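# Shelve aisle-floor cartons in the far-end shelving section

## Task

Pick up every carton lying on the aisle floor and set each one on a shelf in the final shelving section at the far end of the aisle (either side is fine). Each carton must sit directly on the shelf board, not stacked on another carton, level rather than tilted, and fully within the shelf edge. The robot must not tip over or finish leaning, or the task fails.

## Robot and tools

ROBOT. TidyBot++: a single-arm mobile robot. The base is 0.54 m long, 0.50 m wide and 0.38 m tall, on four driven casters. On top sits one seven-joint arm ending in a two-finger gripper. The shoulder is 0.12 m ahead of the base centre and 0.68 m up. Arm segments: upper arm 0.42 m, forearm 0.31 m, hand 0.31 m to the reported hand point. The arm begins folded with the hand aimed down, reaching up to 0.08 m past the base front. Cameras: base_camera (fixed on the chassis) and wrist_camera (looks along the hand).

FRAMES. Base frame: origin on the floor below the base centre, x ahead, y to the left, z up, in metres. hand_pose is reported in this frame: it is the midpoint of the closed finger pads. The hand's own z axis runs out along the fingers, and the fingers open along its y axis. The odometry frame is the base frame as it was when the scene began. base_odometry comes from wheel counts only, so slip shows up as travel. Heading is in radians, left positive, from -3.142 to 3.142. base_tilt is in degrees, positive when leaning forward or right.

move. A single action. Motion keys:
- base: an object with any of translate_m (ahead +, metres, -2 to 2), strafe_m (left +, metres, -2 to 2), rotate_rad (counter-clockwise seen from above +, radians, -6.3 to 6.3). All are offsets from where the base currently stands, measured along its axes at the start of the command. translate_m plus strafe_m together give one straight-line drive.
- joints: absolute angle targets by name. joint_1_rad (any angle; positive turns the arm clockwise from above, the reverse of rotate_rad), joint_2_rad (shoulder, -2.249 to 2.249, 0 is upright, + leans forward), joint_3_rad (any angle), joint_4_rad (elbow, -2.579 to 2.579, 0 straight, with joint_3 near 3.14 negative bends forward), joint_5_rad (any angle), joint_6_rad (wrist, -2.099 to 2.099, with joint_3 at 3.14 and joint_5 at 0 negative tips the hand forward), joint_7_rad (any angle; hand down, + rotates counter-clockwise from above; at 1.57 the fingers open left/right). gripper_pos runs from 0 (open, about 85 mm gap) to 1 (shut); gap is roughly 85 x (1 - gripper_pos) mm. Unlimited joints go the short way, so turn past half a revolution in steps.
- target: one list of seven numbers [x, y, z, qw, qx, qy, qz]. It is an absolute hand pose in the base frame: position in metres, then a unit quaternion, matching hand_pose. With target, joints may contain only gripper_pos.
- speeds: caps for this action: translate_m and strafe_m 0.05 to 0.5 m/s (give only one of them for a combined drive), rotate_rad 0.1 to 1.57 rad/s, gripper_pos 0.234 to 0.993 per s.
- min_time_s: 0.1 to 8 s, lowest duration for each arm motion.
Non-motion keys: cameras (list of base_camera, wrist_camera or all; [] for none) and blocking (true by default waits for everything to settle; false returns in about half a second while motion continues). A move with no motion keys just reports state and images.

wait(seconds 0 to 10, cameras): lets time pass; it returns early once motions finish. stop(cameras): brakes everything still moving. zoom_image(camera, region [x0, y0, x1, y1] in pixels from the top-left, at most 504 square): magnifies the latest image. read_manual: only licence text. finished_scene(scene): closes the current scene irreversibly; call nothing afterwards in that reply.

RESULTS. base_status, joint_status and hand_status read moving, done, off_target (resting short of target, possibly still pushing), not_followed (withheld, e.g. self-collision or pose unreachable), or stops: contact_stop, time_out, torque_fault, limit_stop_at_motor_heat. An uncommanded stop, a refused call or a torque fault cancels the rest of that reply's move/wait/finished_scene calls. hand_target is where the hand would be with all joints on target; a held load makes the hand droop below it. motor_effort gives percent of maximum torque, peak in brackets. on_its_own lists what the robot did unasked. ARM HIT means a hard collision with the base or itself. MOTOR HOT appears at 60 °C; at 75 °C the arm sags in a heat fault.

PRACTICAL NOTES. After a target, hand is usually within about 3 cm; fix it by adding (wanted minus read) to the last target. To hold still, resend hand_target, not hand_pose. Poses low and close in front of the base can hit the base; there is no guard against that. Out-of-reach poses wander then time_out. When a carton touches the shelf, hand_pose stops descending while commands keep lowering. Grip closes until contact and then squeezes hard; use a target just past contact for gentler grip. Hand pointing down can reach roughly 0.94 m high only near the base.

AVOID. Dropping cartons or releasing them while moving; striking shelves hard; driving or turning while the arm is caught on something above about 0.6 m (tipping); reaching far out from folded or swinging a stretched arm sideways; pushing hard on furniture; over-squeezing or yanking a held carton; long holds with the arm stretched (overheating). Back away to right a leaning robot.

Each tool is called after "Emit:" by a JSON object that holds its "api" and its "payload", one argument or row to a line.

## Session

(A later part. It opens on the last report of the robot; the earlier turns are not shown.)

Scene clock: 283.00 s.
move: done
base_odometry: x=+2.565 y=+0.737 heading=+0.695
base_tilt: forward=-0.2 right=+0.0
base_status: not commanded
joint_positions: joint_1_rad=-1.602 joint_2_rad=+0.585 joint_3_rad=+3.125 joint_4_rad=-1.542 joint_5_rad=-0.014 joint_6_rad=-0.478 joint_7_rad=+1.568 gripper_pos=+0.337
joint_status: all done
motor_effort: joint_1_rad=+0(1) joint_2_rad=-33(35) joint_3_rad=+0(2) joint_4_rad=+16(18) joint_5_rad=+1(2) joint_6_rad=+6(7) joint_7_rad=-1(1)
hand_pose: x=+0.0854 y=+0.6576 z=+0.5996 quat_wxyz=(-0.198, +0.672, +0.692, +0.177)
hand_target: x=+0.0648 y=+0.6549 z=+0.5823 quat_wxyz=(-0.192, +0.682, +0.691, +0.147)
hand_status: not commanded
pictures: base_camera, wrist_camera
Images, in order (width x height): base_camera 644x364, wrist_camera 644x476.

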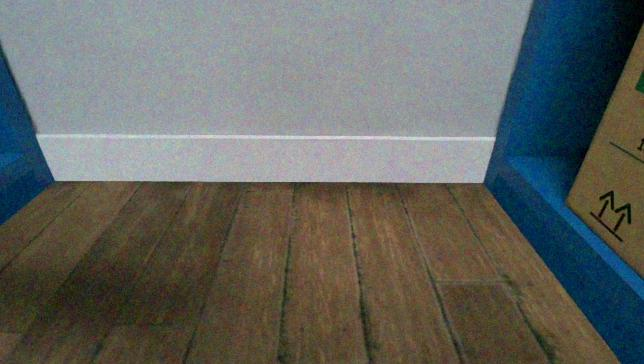

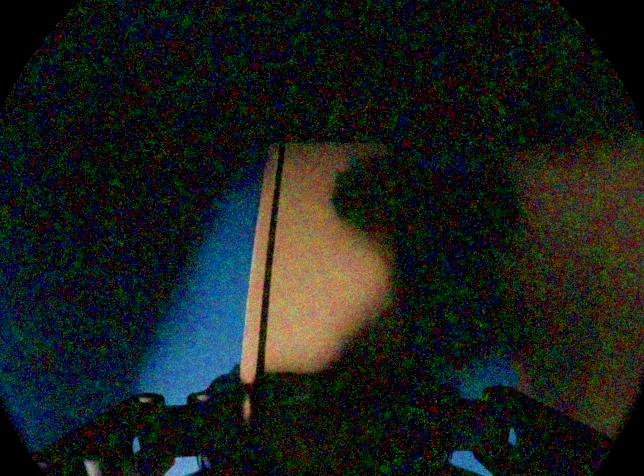

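Emit:
{"api": "move", "payload": {
  "base": {"strafe_m": 0.016},
  "speeds": {"strafe_m": 0.1}
}}

Emit:
{"api": "move", "payload": {
  "joints": {"joint_2_rad": 0.652, "joint_6_rad": -0.40},
  "min_time_s": 1
}}

Emit:
{"api": "move", "payload": {
  "joints": {"joint_2_rad": 0.666, "joint_6_rad": -0.385},
  "min_time_s": 1
}}

Scene clock: 299.00 s.
move: done
base_odometry: x=+2.554 y=+0.750 heading=+0.695
base_tilt: forward=-0.2 right=+0.0
base_status: done
joint_positions: joint_1_rad=-1.602 joint_2_rad=+0.589 joint_3_rad=+3.125 joint_4_rad=-1.535 joint_5_rad=-0.014 joint_6_rad=-0.481 joint_7_rad=+1.568 gripper_pos=+0.337
joint_status: not commanded
motor_effort: joint_1_rad=+0(1) joint_2_rad=-33(36) joint_3_rad=+0(1) joint_4_rad=+17(18) joint_5_rad=+1(2) joint_6_rad=+5(6) joint_7_rad=+0(1)
hand_pose: x=+0.0852 y=+0.6591 z=+0.5990 quat_wxyz=(-0.198, +0.672, +0.692, +0.176)
hand_target: x=+0.0648 y=+0.6549 z=+0.5823 quat_wxyz=(-0.192, +0.682, +0.691, +0.147)
hand_status: not commanded
pictures: none

Scene clock: 300.30 s.
move: done
base_odometry: x=+2.554 y=+0.750 heading=+0.695
base_tilt: forward=-0.2 right=+0.0
base_status: not commanded
joint_positions: joint_1_rad=-1.602 joint_2_rad=+0.606 joint_3_rad=+3.125 joint_4_rad=-1.535 joint_5_rad=-0.014 joint_6_rad=-0.452 joint_7_rad=+1.568 gripper_pos=+0.337
joint_status: all done
motor_effort: joint_1_rad=+0(1) joint_2_rad=-34(35) joint_3_rad=+1(1) joint_4_rad=+17(17) joint_5_rad=+1(2) joint_6_rad=+5(7) joint_7_rad=+0(1)
hand_pose: x=+0.0851 y=+0.6654 z=+0.5923 quat_wxyz=(-0.202, +0.671, +0.690, +0.180)
hand_target: x=+0.0644 y=+0.6854 z=+0.5819 quat_wxyz=(-0.225, +0.674, +0.680, +0.179)
hand_status: not commanded
pictures: none

Scene clock: 301.60 s.
move: done
base_odometry: x=+2.554 y=+0.750 heading=+0.695
base_tilt: forward=-0.2 right=+0.0
base_status: not commanded
joint_positions: joint_1_rad=-1.602 joint_2_rad=+0.619 joint_3_rad=+3.125 joint_4_rad=-1.535 joint_5_rad=-0.014 joint_6_rad=-0.443 joint_7_rad=+1.568 gripper_pos=+0.337
joint_status: all done
motor_effort: joint_1_rad=+0(1) joint_2_rad=-34(35) joint_3_rad=+1(1) joint_4_rad=+16(17) joint_5_rad=+1(2) joint_6_rad=+5(6) joint_7_rad=+0(1)
hand_pose: x=+0.0850 y=+0.6668 z=+0.5854 quat_wxyz=(-0.201, +0.671, +0.691, +0.179)
hand_target: x=+0.0645 y=+0.6879 z=+0.5748 quat_wxyz=(-0.225, +0.674, +0.680, +0.179)
hand_status: not commanded
pictures: none

Emit:
{"api": "move", "payload": {
  "joints": {"joint_2_rad": 0.682},
  "min_time_s": 1
}}

Emit:
{"api": "move", "payload": {
  "joints": {"joint_2_rad": 0.69},
  "min_time_s": 1
}}

Emit:
{"api": "move", "payload": {
  "joints": {"joint_2_rad": 0.696},
  "min_time_s": 1
}}

Scene clock: 308.73 s.
move: done
base_odometry: x=+2.554 y=+0.750 heading=+0.695
base_tilt: forward=-0.2 right=+0.0
base_status: not commanded
joint_positions: joint_1_rad=-1.602 joint_2_rad=+0.635 joint_3_rad=+3.125 joint_4_rad=-1.535 joint_5_rad=-0.014 joint_6_rad=-0.442 joint_7_rad=+1.568 gripper_pos=+0.337
joint_status: all done
motor_effort: joint_1_rad=+1(1) joint_2_rad=-35(36) joint_3_rad=+0(1) joint_4_rad=+16(17) joint_5_rad=+1(2) joint_6_rad=+5(6) joint_7_rad=+0(1)
hand_pose: x=+0.0851 y=+0.6653 z=+0.5748 quat_wxyz=(-0.196, +0.673, +0.692, +0.174)
hand_target: x=+0.0646 y=+0.6861 z=+0.5638 quat_wxyz=(-0.220, +0.676, +0.682, +0.174)
hand_status: not commanded
pictures: none

Scene clock: 310.03 s.
move: done
base_odometry: x=+2.554 y=+0.750 heading=+0.695
base_tilt: forward=-0.2 right=+0.0
base_status: not commanded
joint_positions: joint_1_rad=-1.602 joint_2_rad=+0.639 joint_3_rad=+3.125 joint_4_rad=-1.535 joint_5_rad=-0.014 joint_6_rad=-0.441 joint_7_rad=+1.568 gripper_pos=+0.337
joint_status: all done
motor_effort: joint_1_rad=+1(1) joint_2_rad=-34(36) joint_3_rad=+0(1) joint_4_rad=+16(16) joint_5_rad=+1(2) joint_6_rad=+5(6) joint_7_rad=+0(1)
hand_pose: x=+0.0851 y=+0.6651 z=+0.5720 quat_wxyz=(-0.194, +0.673, +0.692, +0.173)
hand_target: x=+0.0646 y=+0.6851 z=+0.5583 quat_wxyz=(-0.217, +0.677, +0.682, +0.171)
hand_status: not commanded
pictures: none

Scene clock: 311.30 s.
move: done
base_odometry: x=+2.554 y=+0.750 heading=+0.695
base_tilt: forward=-0.2 right=+0.0
base_status: not commanded
joint_positions: joint_1_rad=-1.602 joint_2_rad=+0.640 joint_3_rad=+3.125 joint_4_rad=-1.535 joint_5_rad=-0.014 joint_6_rad=-0.440 joint_7_rad=+1.568 gripper_pos=+0.337
joint_status: all done
motor_effort: joint_1_rad=+0(1) joint_2_rad=-33(35) joint_3_rad=+0(1) joint_4_rad=+16(16) joint_5_rad=+1(1) joint_6_rad=+5(6) joint_7_rad=+0(1)
hand_pose: x=+0.0851 y=+0.6654 z=+0.5719 quat_wxyz=(-0.195, +0.673, +0.692, +0.173)
hand_target: x=+0.0646 y=+0.6844 z=+0.5542 quat_wxyz=(-0.215, +0.678, +0.683, +0.169)
hand_status: not commanded
pictures: none

Emit:
{"api": "move", "payload": {
  "joints": {"joint_2_rad": 0.682},
  "min_time_s": 0.8
}}

Emit:
{"api": "move", "payload": {
  "joints": {"gripper_pos": 0.18},
  "speeds": {"gripper_pos": 0.234},
  "cameras": ["wrist_camera"]
}}

Emit:
{"api": "move", "payload": {
  "joints": {"joint_2_rad": 0.535, "joint_4_rad": -1.505, "joint_6_rad": -0.51},
  "min_time_s": 1
}}

Emit:
{"api": "move", "payload": {
  "joints": {"joint_2_rad": -0.17, "joint_4_rad": -2.34, "joint_6_rad": -0.49},
  "min_time_s": 2.2,
  "cameras": ["all"]
}}

Scene clock: 322.00 s.
move: done
base_odometry: x=+2.554 y=+0.750 heading=+0.695
base_tilt: forward=-0.2 right=+0.0
base_status: not commanded
joint_positions: joint_1_rad=-1.602 joint_2_rad=+0.640 joint_3_rad=+3.125 joint_4_rad=-1.535 joint_5_rad=-0.014 joint_6_rad=-0.440 joint_7_rad=+1.568 gripper_pos=+0.337
joint_status: all done
motor_effort: joint_1_rad=+0(1) joint_2_rad=-34(35) joint_3_rad=+0(1) joint_4_rad=+15(16) joint_5_rad=+0(1) joint_6_rad=+5(6) joint_7_rad=+0(1)
hand_pose: x=+0.0851 y=+0.6654 z=+0.5719 quat_wxyz=(-0.195, +0.673, +0.692, +0.173)
hand_target: x=+0.0646 y=+0.6861 z=+0.5638 quat_wxyz=(-0.220, +0.676, +0.682, +0.174)
hand_status: not commanded
pictures: none

Scene clock: 323.27 s.
move: done
base_odometry: x=+2.554 y=+0.750 heading=+0.695
base_tilt: forward=-0.2 right=+0.0
base_status: not commanded
joint_positions: joint_1_rad=-1.602 joint_2_rad=+0.640 joint_3_rad=+3.125 joint_4_rad=-1.535 joint_5_rad=-0.014 joint_6_rad=-0.440 joint_7_rad=+1.568 gripper_pos=+0.180
joint_status: all done
motor_effort: joint_1_rad=+0(1) joint_2_rad=-35(35) joint_3_rad=+0(1) joint_4_rad=+16(16) joint_5_rad=+1(2) joint_6_rad=+5(6) joint_7_rad=+0(1)
hand_pose: x=+0.0851 y=+0.6654 z=+0.5717 quat_wxyz=(-0.195, +0.673, +0.692, +0.173)
hand_target: x=+0.0646 y=+0.6861 z=+0.5638 quat_wxyz=(-0.220, +0.676, +0.682, +0.174)
hand_status: not commanded
Images, in order (width x height): wrist_camera 644x476.

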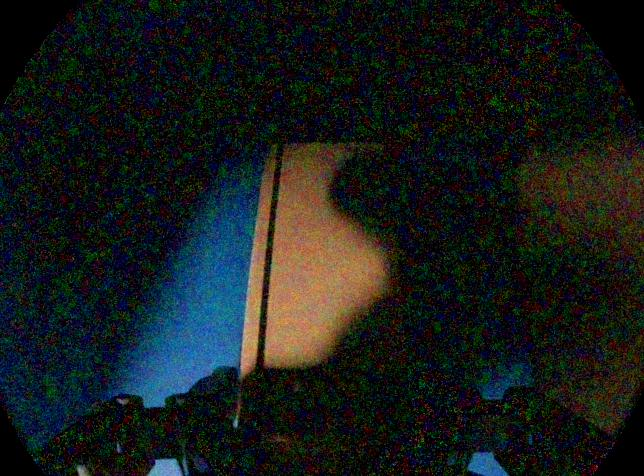

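Scene clock: 324.63 s.
move: done
base_odometry: x=+2.554 y=+0.750 heading=+0.695
base_tilt: forward=-0.2 right=+0.0
base_status: not commanded
joint_positions: joint_1_rad=-1.602 joint_2_rad=+0.580 joint_3_rad=+3.125 joint_4_rad=-1.532 joint_5_rad=-0.014 joint_6_rad=-0.467 joint_7_rad=+1.568 gripper_pos=+0.180
joint_status: all done
motor_effort: joint_1_rad=+0(1) joint_2_rad=-34(36) joint_3_rad=+0(1) joint_4_rad=+16(17) joint_5_rad=+1(2) joint_6_rad=+5(6) joint_7_rad=+0(1)
hand_pose: x=+0.0850 y=+0.6649 z=+0.6083 quat_wxyz=(-0.207, +0.669, +0.689, +0.185)
hand_target: x=+0.0644 y=+0.6662 z=+0.6437 quat_wxyz=(-0.229, +0.671, +0.681, +0.181)
hand_status: not commanded
pictures: none

Scene clock: 327.13 s.
move: done
base_odometry: x=+2.554 y=+0.750 heading=+0.695
base_tilt: forward=-0.2 right=+0.0
base_status: not commanded
joint_positions: joint_1_rad=-1.602 joint_2_rad=-0.140 joint_3_rad=+3.125 joint_4_rad=-2.329 joint_5_rad=-0.014 joint_6_rad=-0.467 joint_7_rad=+1.568 gripper_pos=+0.180
joint_status: all done
motor_effort: joint_1_rad=+0(1) joint_2_rad=-10(34) joint_3_rad=+1(2) joint_4_rad=+16(17) joint_5_rad=+1(2) joint_6_rad=+5(6) joint_7_rad=+0(1)
hand_pose: x=+0.0995 y=+0.3421 z=+0.6409 quat_wxyz=(-0.177, +0.674, +0.698, +0.163)
hand_target: x=+0.0876 y=+0.3310 z=+0.6434 quat_wxyz=(-0.184, +0.680, +0.694, +0.152)
hand_status: not commanded
pictures: base_camera, wrist_camera
Images, in order (width x height): base_camera 644x364, wrist_camera 644x476.

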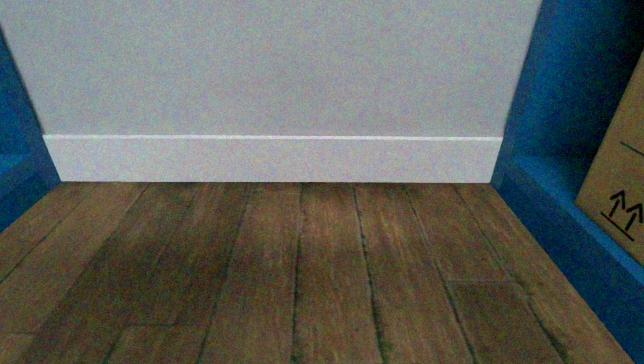

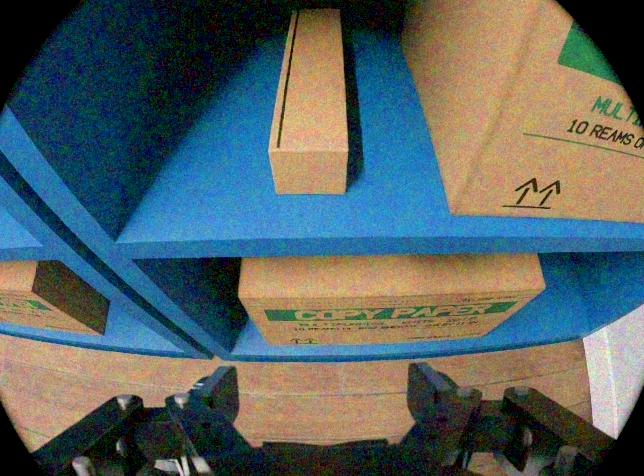

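Emit:
{"api": "move", "payload": {
  "base": {"strafe_m": 0.13},
  "joints": {"joint_1_rad": 1.4},
  "cameras": ["wrist_camera"]
}}

Scene clock: 340.67 s.
move: done
base_odometry: x=+2.471 y=+0.850 heading=+0.695
base_tilt: forward=-0.2 right=+0.1
base_status: done
joint_positions: joint_1_rad=+1.376 joint_2_rad=-0.148 joint_3_rad=+3.125 joint_4_rad=-2.333 joint_5_rad=-0.014 joint_6_rad=-0.467 joint_7_rad=+1.568 gripper_pos=+0.180
joint_status: all done
motor_effort: joint_1_rad=+0(2) joint_2_rad=-10(13) joint_3_rad=+2(3) joint_4_rad=+16(17) joint_5_rad=+1(2) joint_6_rad=+4(6) joint_7_rad=-1(1)
hand_pose: x=+0.1935 y=-0.3328 z=+0.6421 quat_wxyz=(+0.150, +0.750, -0.615, +0.191)
hand_target: x=+0.1903 y=-0.3248 z=+0.6434 quat_wxyz=(+0.140, +0.734, -0.636, +0.193)
hand_status: not commanded
Images, in order (width x height): wrist_camera 644x476.

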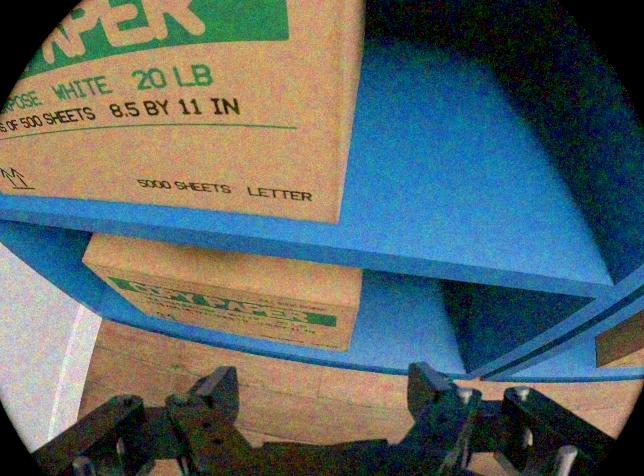

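Emit:
{"api": "move", "payload": {
  "base": {"translate_m": -1.948, "strafe_m": -0.148},
  "joints": {"joint_1_rad": 0.0, "gripper_pos": 0.0}
}}

Emit:
{"api": "move", "payload": {
  "joints": {"joint_1_rad": 1.572, "joint_2_rad": 1.56, "joint_4_rad": -1.91, "joint_6_rad": 0.88},
  "min_time_s": 1.8,
  "cameras": ["all"]
}}

Scene clock: 359.90 s.
move: done
base_odometry: x=+1.070 y=-0.511 heading=+0.695
base_tilt: forward=-0.2 right=+0.1
base_status: done
joint_positions: joint_1_rad=+0.024 joint_2_rad=-0.152 joint_3_rad=+3.125 joint_4_rad=-2.335 joint_5_rad=-0.014 joint_6_rad=-0.467 joint_7_rad=+1.568 gripper_pos=+0.000
joint_status: all done
motor_effort: joint_1_rad=-1(2) joint_2_rad=-10(11) joint_3_rad=+1(3) joint_4_rad=+16(17) joint_5_rad=+1(2) joint_6_rad=+5(6) joint_7_rad=+0(1)
hand_pose: x=+0.4592 y=+0.0006 z=+0.6426 quat_wxyz=(-0.003, +0.970, -0.010, +0.243)
hand_target: x=+0.4511 y=+0.0151 z=+0.6434 quat_wxyz=(-0.017, +0.971, -0.014, +0.238)
hand_status: not commanded
pictures: none

Scene clock: 363.17 s.
move: done
base_odometry: x=+1.070 y=-0.511 heading=+0.695
base_tilt: forward=-0.2 right=+0.1
base_status: not commanded
joint_positions: joint_1_rad=+1.553 joint_2_rad=+1.519 joint_3_rad=+3.125 joint_4_rad=-1.924 joint_5_rad=-0.014 joint_6_rad=+0.823 joint_7_rad=+1.568 gripper_pos=+0.000
joint_status: all done
motor_effort: joint_1_rad=-1(3) joint_2_rad=-31(34) joint_3_rad=+0(2) joint_4_rad=+0(16) joint_5_rad=+1(2) joint_6_rad=+5(6) joint_7_rad=-1(1)
hand_pose: x=+0.1352 y=-0.4818 z=+0.1339 quat_wxyz=(+0.177, +0.683, -0.683, +0.187)
hand_target: x=+0.1230 y=-0.4823 z=+0.1240 quat_wxyz=(+0.191, +0.658, -0.702, +0.194)
hand_status: not commanded
pictures: base_camera, wrist_camera
Images, in order (width x height): base_camera 644x364, wrist_camera 644x476.

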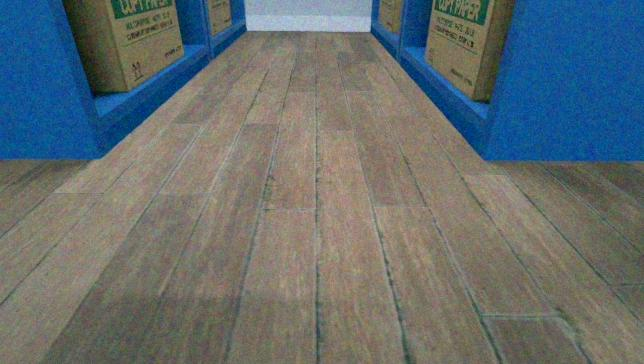

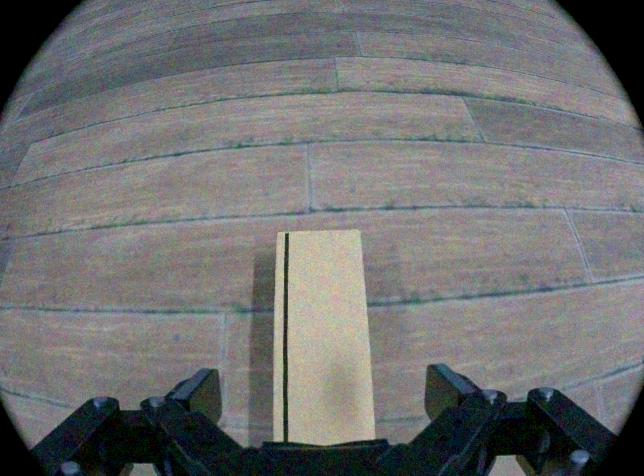

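Emit:
{"api": "move", "payload": {
  "joints": {"joint_2_rad": 1.78, "joint_4_rad": -1.686, "joint_6_rad": 0.862},
  "min_time_s": 1
}}

Emit:
{"api": "move", "payload": {
  "joints": {"gripper_pos": 0.32},
  "speeds": {"gripper_pos": 0.234}
}}

Emit:
{"api": "move", "payload": {
  "joints": {"gripper_pos": 0.34},
  "speeds": {"gripper_pos": 0.234}
}}

Emit:
{"api": "move", "payload": {
  "joints": {"joint_2_rad": 1.53, "joint_4_rad": -1.86, "joint_6_rad": 0.875},
  "min_time_s": 1.5,
  "cameras": ["wrist_camera"]
}}

Emit:
{"api": "move", "payload": {
  "joints": {"joint_1_rad": 0.0, "joint_2_rad": -0.17, "joint_4_rad": -2.34, "joint_6_rad": -0.46},
  "min_time_s": 2.3
}}

Emit:
{"api": "move", "payload": {
  "base": {"translate_m": 1.904, "strafe_m": 0.195},
  "cameras": ["all"]
}}

Scene clock: 379.23 s.
move: done
base_odometry: x=+1.070 y=-0.511 heading=+0.695
base_tilt: forward=-0.2 right=+0.1
base_status: not commanded
joint_positions: joint_1_rad=+1.553 joint_2_rad=+1.744 joint_3_rad=+3.125 joint_4_rad=-1.700 joint_5_rad=-0.014 joint_6_rad=+0.824 joint_7_rad=+1.568 gripper_pos=+0.000
joint_status: all done
motor_effort: joint_1_rad=+0(1) joint_2_rad=-30(33) joint_3_rad=+0(1) joint_4_rad=+0(1) joint_5_rad=+1(2) joint_6_rad=+5(6) joint_7_rad=+0(1)
hand_pose: x=+0.1348 y=-0.4759 z=+0.0398 quat_wxyz=(+0.178, +0.682, -0.685, +0.187)
hand_target: x=+0.1226 y=-0.4707 z=+0.0294 quat_wxyz=(+0.187, +0.658, -0.705, +0.189)
hand_status: not commanded
pictures: none

Scene clock: 381.20 s.
move: done
base_odometry: x=+1.070 y=-0.511 heading=+0.695
base_tilt: forward=-0.2 right=+0.1
base_status: not commanded
joint_positions: joint_1_rad=+1.553 joint_2_rad=+1.744 joint_3_rad=+3.125 joint_4_rad=-1.700 joint_5_rad=-0.014 joint_6_rad=+0.824 joint_7_rad=+1.568 gripper_pos=+0.319
joint_status: all done
motor_effort: joint_1_rad=+1(1) joint_2_rad=-31(32) joint_3_rad=+0(1) joint_4_rad=+0(1) joint_5_rad=+1(2) joint_6_rad=+5(7) joint_7_rad=-1(1)
hand_pose: x=+0.1348 y=-0.4761 z=+0.0398 quat_wxyz=(+0.178, +0.682, -0.685, +0.187)
hand_target: x=+0.1226 y=-0.4707 z=+0.0294 quat_wxyz=(+0.187, +0.658, -0.705, +0.189)
hand_status: not commanded
pictures: none

Scene clock: 382.17 s.
move: done
base_odometry: x=+1.070 y=-0.511 heading=+0.695
base_tilt: forward=-0.2 right=+0.1
base_status: not commanded
joint_positions: joint_1_rad=+1.553 joint_2_rad=+1.744 joint_3_rad=+3.125 joint_4_rad=-1.700 joint_5_rad=-0.014 joint_6_rad=+0.824 joint_7_rad=+1.568 gripper_pos=+0.337
joint_status: all done
motor_effort: joint_1_rad=+0(1) joint_2_rad=-28(30) joint_3_rad=+0(1) joint_4_rad=+1(2) joint_5_rad=+2(2) joint_6_rad=+3(5) joint_7_rad=+0(1)
hand_pose: x=+0.1348 y=-0.4761 z=+0.0398 quat_wxyz=(+0.178, +0.682, -0.684, +0.187)
hand_target: x=+0.1226 y=-0.4707 z=+0.0294 quat_wxyz=(+0.187, +0.658, -0.705, +0.189)
hand_status: not commanded
pictures: none

Scene clock: 384.00 s.
move: done
base_odometry: x=+1.070 y=-0.511 heading=+0.695
base_tilt: forward=-0.2 right=+0.1
base_status: not commanded
joint_positions: joint_1_rad=+1.553 joint_2_rad=+1.577 joint_3_rad=+3.125 joint_4_rad=-1.844 joint_5_rad=-0.014 joint_6_rad=+0.825 joint_7_rad=+1.568 gripper_pos=+0.337
joint_status: all done
motor_effort: joint_1_rad=+0(1) joint_2_rad=-31(33) joint_3_rad=+1(1) joint_4_rad=+0(2) joint_5_rad=+1(2) joint_6_rad=+6(6) joint_7_rad=+0(1)
hand_pose: x=+0.1354 y=-0.4952 z=+0.1110 quat_wxyz=(+0.185, +0.680, -0.682, +0.195)
hand_target: x=+0.1229 y=-0.5255 z=+0.1424 quat_wxyz=(+0.215, +0.650, -0.695, +0.220)
hand_status: not commanded
Images, in order (width x height): wrist_camera 644x476.

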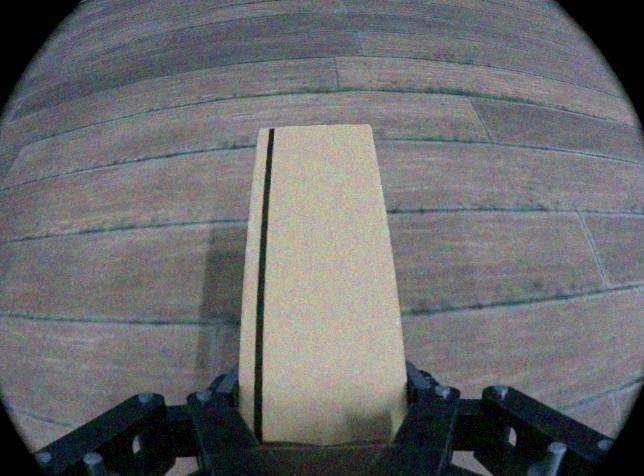

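Scene clock: 386.93 s.
move: done
base_odometry: x=+1.070 y=-0.511 heading=+0.695
base_tilt: forward=-0.2 right=+0.1
base_status: not commanded
joint_positions: joint_1_rad=+0.024 joint_2_rad=-0.139 joint_3_rad=+3.120 joint_4_rad=-2.329 joint_5_rad=-0.014 joint_6_rad=-0.409 joint_7_rad=+1.568 gripper_pos=+0.337
joint_status: all done
motor_effort: joint_1_rad=+0(4) joint_2_rad=-11(35) joint_3_rad=+1(3) joint_4_rad=+16(17) joint_5_rad=+1(2) joint_6_rad=+5(7) joint_7_rad=+0(1)
hand_pose: x=+0.4772 y=+0.0019 z=+0.6494 quat_wxyz=(-0.003, +0.963, -0.008, +0.268)
hand_target: x=+0.4594 y=+0.0149 z=+0.6478 quat_wxyz=(-0.017, +0.967, -0.014, +0.253)
hand_status: not commanded
pictures: none

Scene clock: 391.30 s.
move: done
base_odometry: x=+2.407 y=+0.858 heading=+0.695
base_tilt: forward=-0.2 right=+0.1
base_status: done
joint_positions: joint_1_rad=+0.024 joint_2_rad=-0.154 joint_3_rad=+3.120 joint_4_rad=-2.339 joint_5_rad=-0.014 joint_6_rad=-0.421 joint_7_rad=+1.568 gripper_pos=+0.337
joint_status: not commanded
motor_effort: joint_1_rad=+0(1) joint_2_rad=-10(13) joint_3_rad=+1(2) joint_4_rad=+16(18) joint_5_rad=+1(2) joint_6_rad=+5(7) joint_7_rad=+0(1)
hand_pose: x=+0.4700 y=+0.0021 z=+0.6486 quat_wxyz=(-0.003, +0.964, -0.007, +0.265)
hand_target: x=+0.4594 y=+0.0149 z=+0.6478 quat_wxyz=(-0.017, +0.967, -0.014, +0.253)
hand_status: not commanded
pictures: base_camera, wrist_camera
Images, in order (width x height): base_camera 644x364, wrist_camera 644x476.

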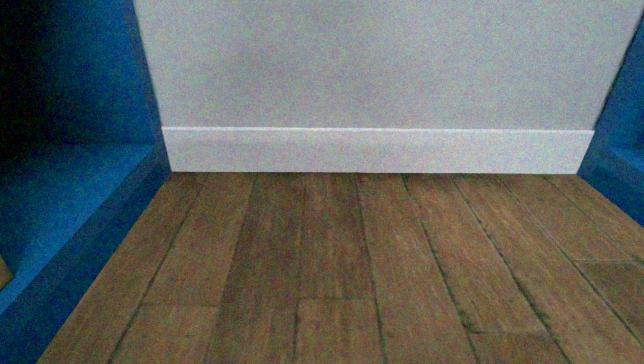

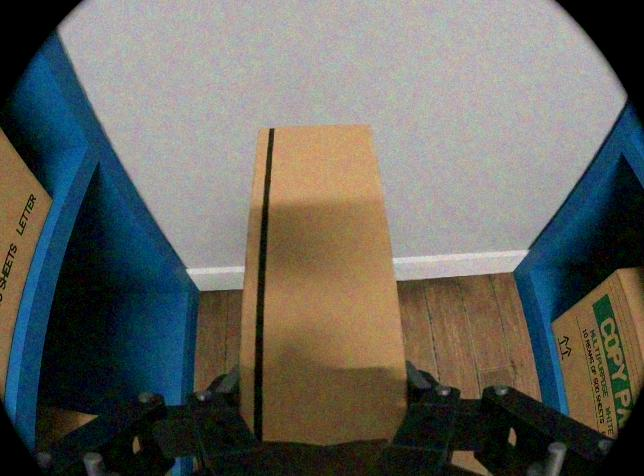

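Emit:
{"api": "move", "payload": {
  "joints": {"joint_2_rad": -0.335, "joint_4_rad": -2.40, "joint_6_rad": -0.575},
  "min_time_s": 0.8
}}

Emit:
{"api": "move", "payload": {
  "joints": {"joint_1_rad": 1.59},
  "min_time_s": 2,
  "cameras": ["all"]
}}

Scene clock: 408.33 s.
move: done
base_odometry: x=+2.407 y=+0.858 heading=+0.695
base_tilt: forward=-0.2 right=+0.1
base_status: not commanded
joint_positions: joint_1_rad=+0.024 joint_2_rad=-0.310 joint_3_rad=+3.120 joint_4_rad=-2.390 joint_5_rad=-0.014 joint_6_rad=-0.527 joint_7_rad=+1.568 gripper_pos=+0.337
joint_status: all done
motor_effort: joint_1_rad=+0(1) joint_2_rad=-6(11) joint_3_rad=+1(2) joint_4_rad=+17(18) joint_5_rad=+1(2) joint_6_rad=+5(6) joint_7_rad=+0(1)
hand_pose: x=+0.4236 y=+0.0024 z=+0.6614 quat_wxyz=(-0.002, +0.964, -0.007, +0.264)
hand_target: x=+0.4066 y=+0.0147 z=+0.6571 quat_wxyz=(-0.017, +0.969, -0.013, +0.248)
hand_status: not commanded
pictures: none

Scene clock: 411.13 s.
move: done
base_odometry: x=+2.407 y=+0.858 heading=+0.695
base_tilt: forward=-0.2 right=+0.1
base_status: not commanded
joint_positions: joint_1_rad=+1.566 joint_2_rad=-0.310 joint_3_rad=+3.120 joint_4_rad=-2.390 joint_5_rad=-0.014 joint_6_rad=-0.528 joint_7_rad=+1.568 gripper_pos=+0.337
joint_status: all done
motor_effort: joint_1_rad=+0(2) joint_2_rad=-6(7) joint_3_rad=+1(2) joint_4_rad=+17(17) joint_5_rad=+2(2) joint_6_rad=+5(6) joint_7_rad=+0(1)
hand_pose: x=+0.1302 y=-0.3041 z=+0.6612 quat_wxyz=(+0.183, +0.687, -0.677, +0.190)
hand_target: x=+0.1282 y=-0.2879 z=+0.6571 quat_wxyz=(+0.165, +0.669, -0.700, +0.186)
hand_status: not commanded
pictures: base_camera, wrist_camera
Images, in order (width x height): base_camera 644x364, wrist_camera 644x476.

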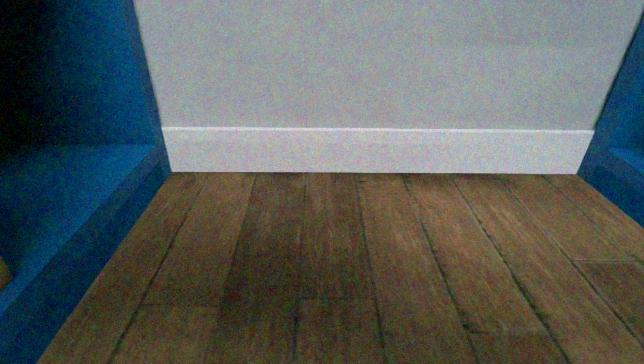

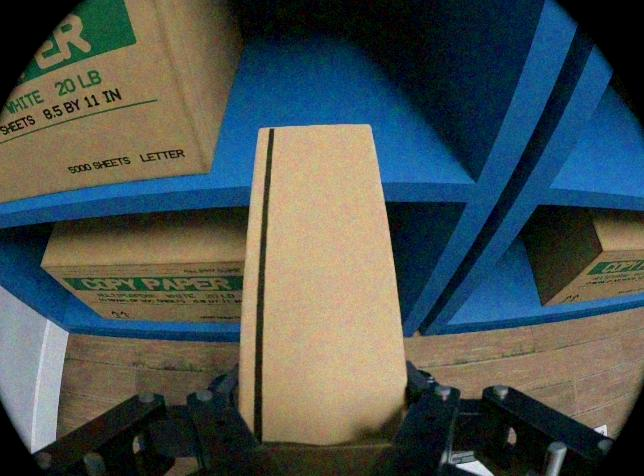

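Emit:
{"api": "move", "payload": {
  "base": {"strafe_m": -0.045, "translate_m": -0.015},
  "speeds": {"strafe_m": 0.2}
}}

Emit:
{"api": "move", "payload": {
  "joints": {"joint_2_rad": 0.53, "joint_4_rad": -1.675, "joint_6_rad": -0.452},
  "min_time_s": 2.3,
  "cameras": ["all"]
}}

Scene clock: 418.03 s.
move: done
base_odometry: x=+2.425 y=+0.814 heading=+0.695
base_tilt: forward=-0.2 right=+0.1
base_status: done
joint_positions: joint_1_rad=+1.566 joint_2_rad=-0.314 joint_3_rad=+3.120 joint_4_rad=-2.392 joint_5_rad=-0.014 joint_6_rad=-0.532 joint_7_rad=+1.568 gripper_pos=+0.337
joint_status: not commanded
motor_effort: joint_1_rad=+0(1) joint_2_rad=-6(8) joint_3_rad=+2(2) joint_4_rad=+17(18) joint_5_rad=+1(2) joint_6_rad=+5(7) joint_7_rad=+0(1)
hand_pose: x=+0.1300 y=-0.3020 z=+0.6605 quat_wxyz=(+0.182, +0.687, -0.678, +0.189)
hand_target: x=+0.1282 y=-0.2879 z=+0.6571 quat_wxyz=(+0.165, +0.669, -0.700, +0.186)
hand_status: not commanded
pictures: none

Scene clock: 420.63 s.
move: done
base_odometry: x=+2.425 y=+0.814 heading=+0.695
base_tilt: forward=-0.2 right=+0.1
base_status: not commanded
joint_positions: joint_1_rad=+1.566 joint_2_rad=+0.496 joint_3_rad=+3.120 joint_4_rad=-1.707 joint_5_rad=-0.014 joint_6_rad=-0.506 joint_7_rad=+1.568 gripper_pos=+0.337
joint_status: all done
motor_effort: joint_1_rad=-1(1) joint_2_rad=-30(32) joint_3_rad=+1(2) joint_4_rad=+15(18) joint_5_rad=+1(2) joint_6_rad=+4(7) joint_7_rad=+0(1)
hand_pose: x=+0.1372 y=-0.5836 z=+0.5836 quat_wxyz=(+0.143, +0.693, -0.688, +0.160)
hand_target: x=+0.1280 y=-0.6108 z=+0.5835 quat_wxyz=(+0.154, +0.667, -0.705, +0.185)
hand_status: not commanded
pictures: base_camera, wrist_camera
Images, in order (width x height): base_camera 644x364, wrist_camera 644x476.

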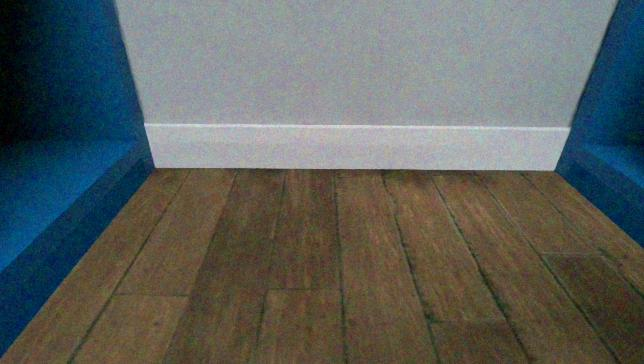

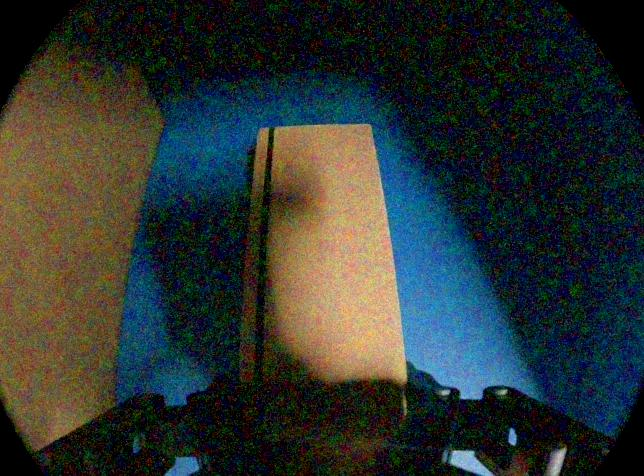

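Emit:
{"api": "move", "payload": {
  "joints": {"joint_6_rad": -0.37},
  "min_time_s": 0.8,
  "cameras": ["wrist_camera"]
}}

Scene clock: 429.23 s.
move: done
base_odometry: x=+2.425 y=+0.814 heading=+0.695
base_tilt: forward=-0.2 right=+0.1
base_status: not commanded
joint_positions: joint_1_rad=+1.566 joint_2_rad=+0.496 joint_3_rad=+3.120 joint_4_rad=-1.707 joint_5_rad=-0.014 joint_6_rad=-0.427 joint_7_rad=+1.568 gripper_pos=+0.337
joint_status: all done
motor_effort: joint_1_rad=+0(1) joint_2_rad=-31(31) joint_3_rad=+0(1) joint_4_rad=+16(16) joint_5_rad=+1(2) joint_6_rad=+5(6) joint_7_rad=+0(1)
hand_pose: x=+0.1373 y=-0.6058 z=+0.5950 quat_wxyz=(+0.170, +0.687, -0.682, +0.188)
hand_target: x=+0.1268 y=-0.6329 z=+0.5963 quat_wxyz=(+0.182, +0.659, -0.698, +0.213)
hand_status: not commanded
Images, in order (width x height): wrist_camera 644x476.

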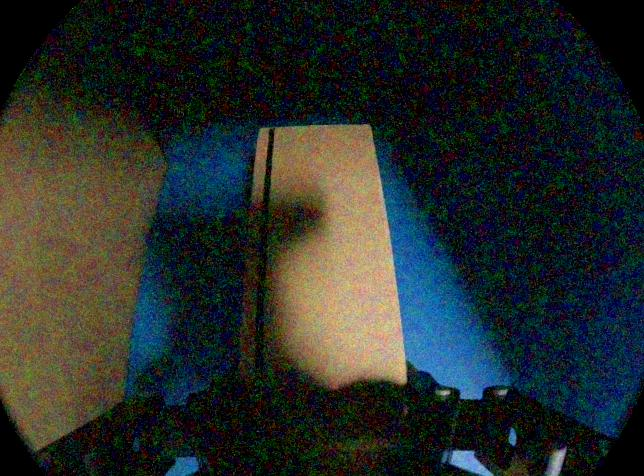

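Emit:
{"api": "move", "payload": {
  "base": {"strafe_m": -0.014},
  "speeds": {"strafe_m": 0.1}
}}

Emit:
{"api": "move", "payload": {
  "joints": {"joint_2_rad": 0.56, "joint_6_rad": -0.345},
  "min_time_s": 1
}}

Emit:
{"api": "move", "payload": {
  "joints": {"joint_2_rad": 0.573, "joint_6_rad": -0.33},
  "min_time_s": 1
}}

Scene clock: 439.27 s.
move: done
base_odometry: x=+2.434 y=+0.803 heading=+0.695
base_tilt: forward=-0.2 right=+0.1
base_status: done
joint_positions: joint_1_rad=+1.567 joint_2_rad=+0.501 joint_3_rad=+3.120 joint_4_rad=-1.700 joint_5_rad=-0.014 joint_6_rad=-0.422 joint_7_rad=+1.568 gripper_pos=+0.337
joint_status: not commanded
motor_effort: joint_1_rad=+0(1) joint_2_rad=-31(34) joint_3_rad=+1(1) joint_4_rad=+16(17) joint_5_rad=+1(1) joint_6_rad=+6(6) joint_7_rad=+0(1)
hand_pose: x=+0.1367 y=-0.6102 z=+0.5957 quat_wxyz=(+0.173, +0.685, -0.681, +0.190)
hand_target: x=+0.1268 y=-0.6329 z=+0.5963 quat_wxyz=(+0.182, +0.659, -0.698, +0.213)
hand_status: not commanded
pictures: none

Scene clock: 440.57 s.
move: done
base_odometry: x=+2.434 y=+0.803 heading=+0.695
base_tilt: forward=-0.2 right=+0.1
base_status: not commanded
joint_positions: joint_1_rad=+1.567 joint_2_rad=+0.517 joint_3_rad=+3.120 joint_4_rad=-1.700 joint_5_rad=-0.014 joint_6_rad=-0.402 joint_7_rad=+1.568 gripper_pos=+0.337
joint_status: all done
motor_effort: joint_1_rad=+0(1) joint_2_rad=-30(32) joint_3_rad=+0(1) joint_4_rad=+16(16) joint_5_rad=+1(2) joint_6_rad=+6(6) joint_7_rad=-1(1)
hand_pose: x=+0.1367 y=-0.6140 z=+0.5891 quat_wxyz=(+0.174, +0.685, -0.681, +0.192)
hand_target: x=+0.1265 y=-0.6367 z=+0.5814 quat_wxyz=(+0.181, +0.659, -0.699, +0.211)
hand_status: not commanded
pictures: none

Scene clock: 441.87 s.
move: done
base_odometry: x=+2.434 y=+0.803 heading=+0.695
base_tilt: forward=-0.2 right=+0.1
base_status: not commanded
joint_positions: joint_1_rad=+1.567 joint_2_rad=+0.528 joint_3_rad=+3.120 joint_4_rad=-1.700 joint_5_rad=-0.014 joint_6_rad=-0.388 joint_7_rad=+1.568 gripper_pos=+0.337
joint_status: all done
motor_effort: joint_1_rad=+0(1) joint_2_rad=-30(32) joint_3_rad=-1(1) joint_4_rad=+16(16) joint_5_rad=+1(1) joint_6_rad=+5(6) joint_7_rad=+0(1)
hand_pose: x=+0.1367 y=-0.6169 z=+0.5844 quat_wxyz=(+0.175, +0.684, -0.681, +0.193)
hand_target: x=+0.1264 y=-0.6393 z=+0.5756 quat_wxyz=(+0.181, +0.659, -0.699, +0.211)
hand_status: not commanded
pictures: none

Emit:
{"api": "move", "payload": {
  "joints": {"joint_2_rad": 0.588, "joint_6_rad": -0.312},
  "min_time_s": 1
}}

Emit:
{"api": "move", "payload": {
  "joints": {"joint_2_rad": 0.598},
  "min_time_s": 1
}}

Emit:
{"api": "move", "payload": {
  "joints": {"joint_2_rad": 0.605},
  "min_time_s": 1
}}

Scene clock: 448.97 s.
move: done
base_odometry: x=+2.434 y=+0.803 heading=+0.695
base_tilt: forward=-0.2 right=+0.1
base_status: not commanded
joint_positions: joint_1_rad=+1.567 joint_2_rad=+0.543 joint_3_rad=+3.120 joint_4_rad=-1.700 joint_5_rad=-0.014 joint_6_rad=-0.370 joint_7_rad=+1.568 gripper_pos=+0.337
joint_status: all done
motor_effort: joint_1_rad=+0(1) joint_2_rad=-31(33) joint_3_rad=+0(1) joint_4_rad=+16(16) joint_5_rad=+1(2) joint_6_rad=+6(6) joint_7_rad=+0(1)
hand_pose: x=+0.1367 y=-0.6202 z=+0.5780 quat_wxyz=(+0.176, +0.684, -0.681, +0.194)
hand_target: x=+0.1261 y=-0.6424 z=+0.5690 quat_wxyz=(+0.183, +0.658, -0.699, +0.212)
hand_status: not commanded
pictures: none

Scene clock: 450.27 s.
move: done
base_odometry: x=+2.434 y=+0.803 heading=+0.695
base_tilt: forward=-0.2 right=+0.1
base_status: not commanded
joint_positions: joint_1_rad=+1.567 joint_2_rad=+0.552 joint_3_rad=+3.120 joint_4_rad=-1.700 joint_5_rad=-0.014 joint_6_rad=-0.369 joint_7_rad=+1.568 gripper_pos=+0.337
joint_status: all done
motor_effort: joint_1_rad=+0(1) joint_2_rad=-31(33) joint_3_rad=+1(1) joint_4_rad=+15(16) joint_5_rad=+1(1) joint_6_rad=+6(6) joint_7_rad=+0(1)
hand_pose: x=+0.1367 y=-0.6194 z=+0.5722 quat_wxyz=(+0.173, +0.685, -0.682, +0.191)
hand_target: x=+0.1262 y=-0.6412 z=+0.5626 quat_wxyz=(+0.179, +0.659, -0.700, +0.209)
hand_status: not commanded
pictures: none

Scene clock: 451.53 s.
move: done
base_odometry: x=+2.434 y=+0.803 heading=+0.695
base_tilt: forward=-0.2 right=+0.1
base_status: not commanded
joint_positions: joint_1_rad=+1.567 joint_2_rad=+0.554 joint_3_rad=+3.120 joint_4_rad=-1.700 joint_5_rad=-0.014 joint_6_rad=-0.367 joint_7_rad=+1.568 gripper_pos=+0.337
joint_status: all done
motor_effort: joint_1_rad=+0(1) joint_2_rad=-31(32) joint_3_rad=+0(1) joint_4_rad=+15(16) joint_5_rad=+1(1) joint_6_rad=+4(6) joint_7_rad=+0(1)
hand_pose: x=+0.1367 y=-0.6198 z=+0.5718 quat_wxyz=(+0.173, +0.685, -0.682, +0.191)
hand_target: x=+0.1262 y=-0.6403 z=+0.5581 quat_wxyz=(+0.177, +0.660, -0.701, +0.206)
hand_status: not commanded
pictures: none

Emit:
{"api": "move", "payload": {
  "joints": {"joint_2_rad": 0.597},
  "min_time_s": 0.8
}}

Emit:
{"api": "move", "payload": {
  "joints": {"gripper_pos": 0.1},
  "speeds": {"gripper_pos": 0.234},
  "cameras": ["wrist_camera"]
}}

Emit:
{"api": "move", "payload": {
  "joints": {"joint_2_rad": 0.44, "joint_4_rad": -1.67, "joint_6_rad": -0.45},
  "min_time_s": 1
}}

Emit:
{"api": "move", "payload": {
  "joints": {"joint_2_rad": -0.17, "joint_4_rad": -2.34, "joint_6_rad": -0.49},
  "min_time_s": 2,
  "cameras": ["all"]
}}

Scene clock: 461.00 s.
move: done
base_odometry: x=+2.434 y=+0.803 heading=+0.695
base_tilt: forward=-0.2 right=+0.1
base_status: not commanded
joint_positions: joint_1_rad=+1.567 joint_2_rad=+0.554 joint_3_rad=+3.120 joint_4_rad=-1.700 joint_5_rad=-0.014 joint_6_rad=-0.367 joint_7_rad=+1.568 gripper_pos=+0.337
joint_status: all done
motor_effort: joint_1_rad=+0(1) joint_2_rad=-30(32) joint_3_rad=+0(1) joint_4_rad=+15(15) joint_5_rad=+1(2) joint_6_rad=+5(6) joint_7_rad=+0(1)
hand_pose: x=+0.1367 y=-0.6198 z=+0.5718 quat_wxyz=(+0.173, +0.685, -0.682, +0.191)
hand_target: x=+0.1262 y=-0.6413 z=+0.5632 quat_wxyz=(+0.180, +0.659, -0.700, +0.209)
hand_status: not commanded
pictures: none

Scene clock: 462.60 s.
move: done
base_odometry: x=+2.434 y=+0.803 heading=+0.695
base_tilt: forward=-0.2 right=+0.1
base_status: not commanded
joint_positions: joint_1_rad=+1.567 joint_2_rad=+0.554 joint_3_rad=+3.120 joint_4_rad=-1.700 joint_5_rad=-0.014 joint_6_rad=-0.367 joint_7_rad=+1.568 gripper_pos=+0.100
joint_status: all done
motor_effort: joint_1_rad=+0(1) joint_2_rad=-31(32) joint_3_rad=+0(1) joint_4_rad=+15(15) joint_5_rad=+2(2) joint_6_rad=+5(6) joint_7_rad=-1(1)
hand_pose: x=+0.1367 y=-0.6198 z=+0.5717 quat_wxyz=(+0.173, +0.685, -0.682, +0.191)
hand_target: x=+0.1262 y=-0.6413 z=+0.5632 quat_wxyz=(+0.180, +0.659, -0.700, +0.209)
hand_status: not commanded
Images, in order (width x height): wrist_camera 644x476.

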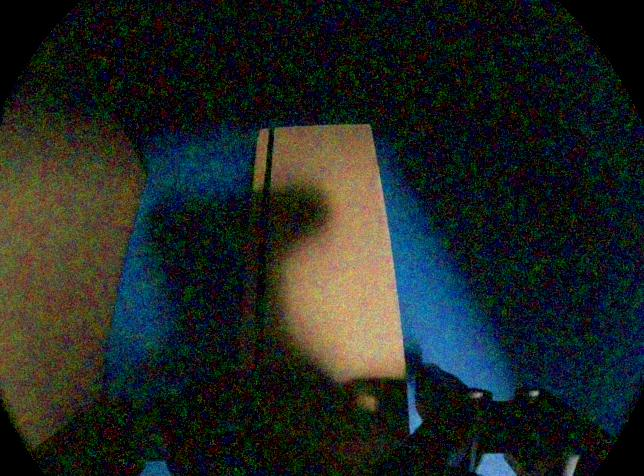

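Scene clock: 463.97 s.
move: done
base_odometry: x=+2.434 y=+0.803 heading=+0.695
base_tilt: forward=-0.2 right=+0.1
base_status: not commanded
joint_positions: joint_1_rad=+1.567 joint_2_rad=+0.482 joint_3_rad=+3.120 joint_4_rad=-1.697 joint_5_rad=-0.014 joint_6_rad=-0.406 joint_7_rad=+1.568 gripper_pos=+0.100
joint_status: all done
motor_effort: joint_1_rad=+0(1) joint_2_rad=-30(33) joint_3_rad=+0(2) joint_4_rad=+16(16) joint_5_rad=+1(1) joint_6_rad=+6(6) joint_7_rad=+0(1)
hand_pose: x=+0.1367 y=-0.6170 z=+0.6109 quat_wxyz=(+0.185, +0.682, -0.678, +0.203)
hand_target: x=+0.1278 y=-0.6198 z=+0.6414 quat_wxyz=(+0.187, +0.659, -0.695, +0.218)
hand_status: not commanded
pictures: none

Scene clock: 466.27 s.
move: done
base_odometry: x=+2.434 y=+0.803 heading=+0.695
base_tilt: forward=-0.2 right=+0.1
base_status: not commanded
joint_positions: joint_1_rad=+1.567 joint_2_rad=-0.140 joint_3_rad=+3.120 joint_4_rad=-2.329 joint_5_rad=-0.014 joint_6_rad=-0.444 joint_7_rad=+1.568 gripper_pos=+0.100
joint_status: all done
motor_effort: joint_1_rad=+0(1) joint_2_rad=-10(31) joint_3_rad=+1(2) joint_4_rad=+16(17) joint_5_rad=+1(2) joint_6_rad=+5(7) joint_7_rad=+0(1)
hand_pose: x=+0.1308 y=-0.3484 z=+0.6442 quat_wxyz=(+0.173, +0.688, -0.680, +0.182)
hand_target: x=+0.1277 y=-0.3324 z=+0.6434 quat_wxyz=(+0.158, +0.670, -0.703, +0.179)
hand_status: not commanded
pictures: base_camera, wrist_camera
Images, in order (width x height): base_camera 644x364, wrist_camera 644x476.

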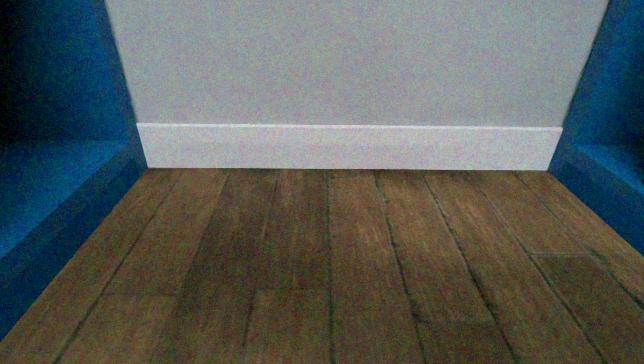

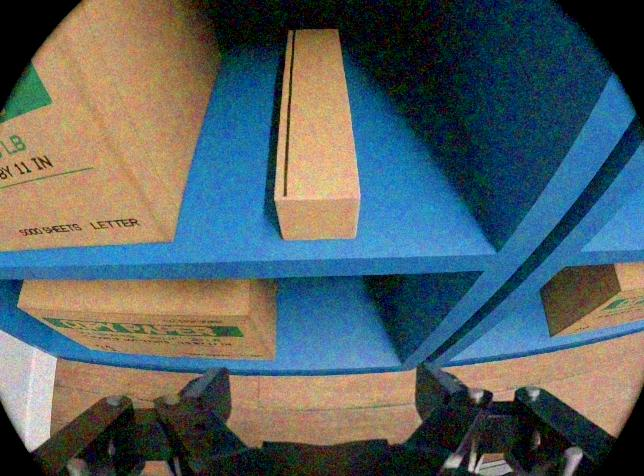

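Emit:
{"api": "finished_scene", "payload": {
  "scene": 2
}}

The scene is finished: the task was done.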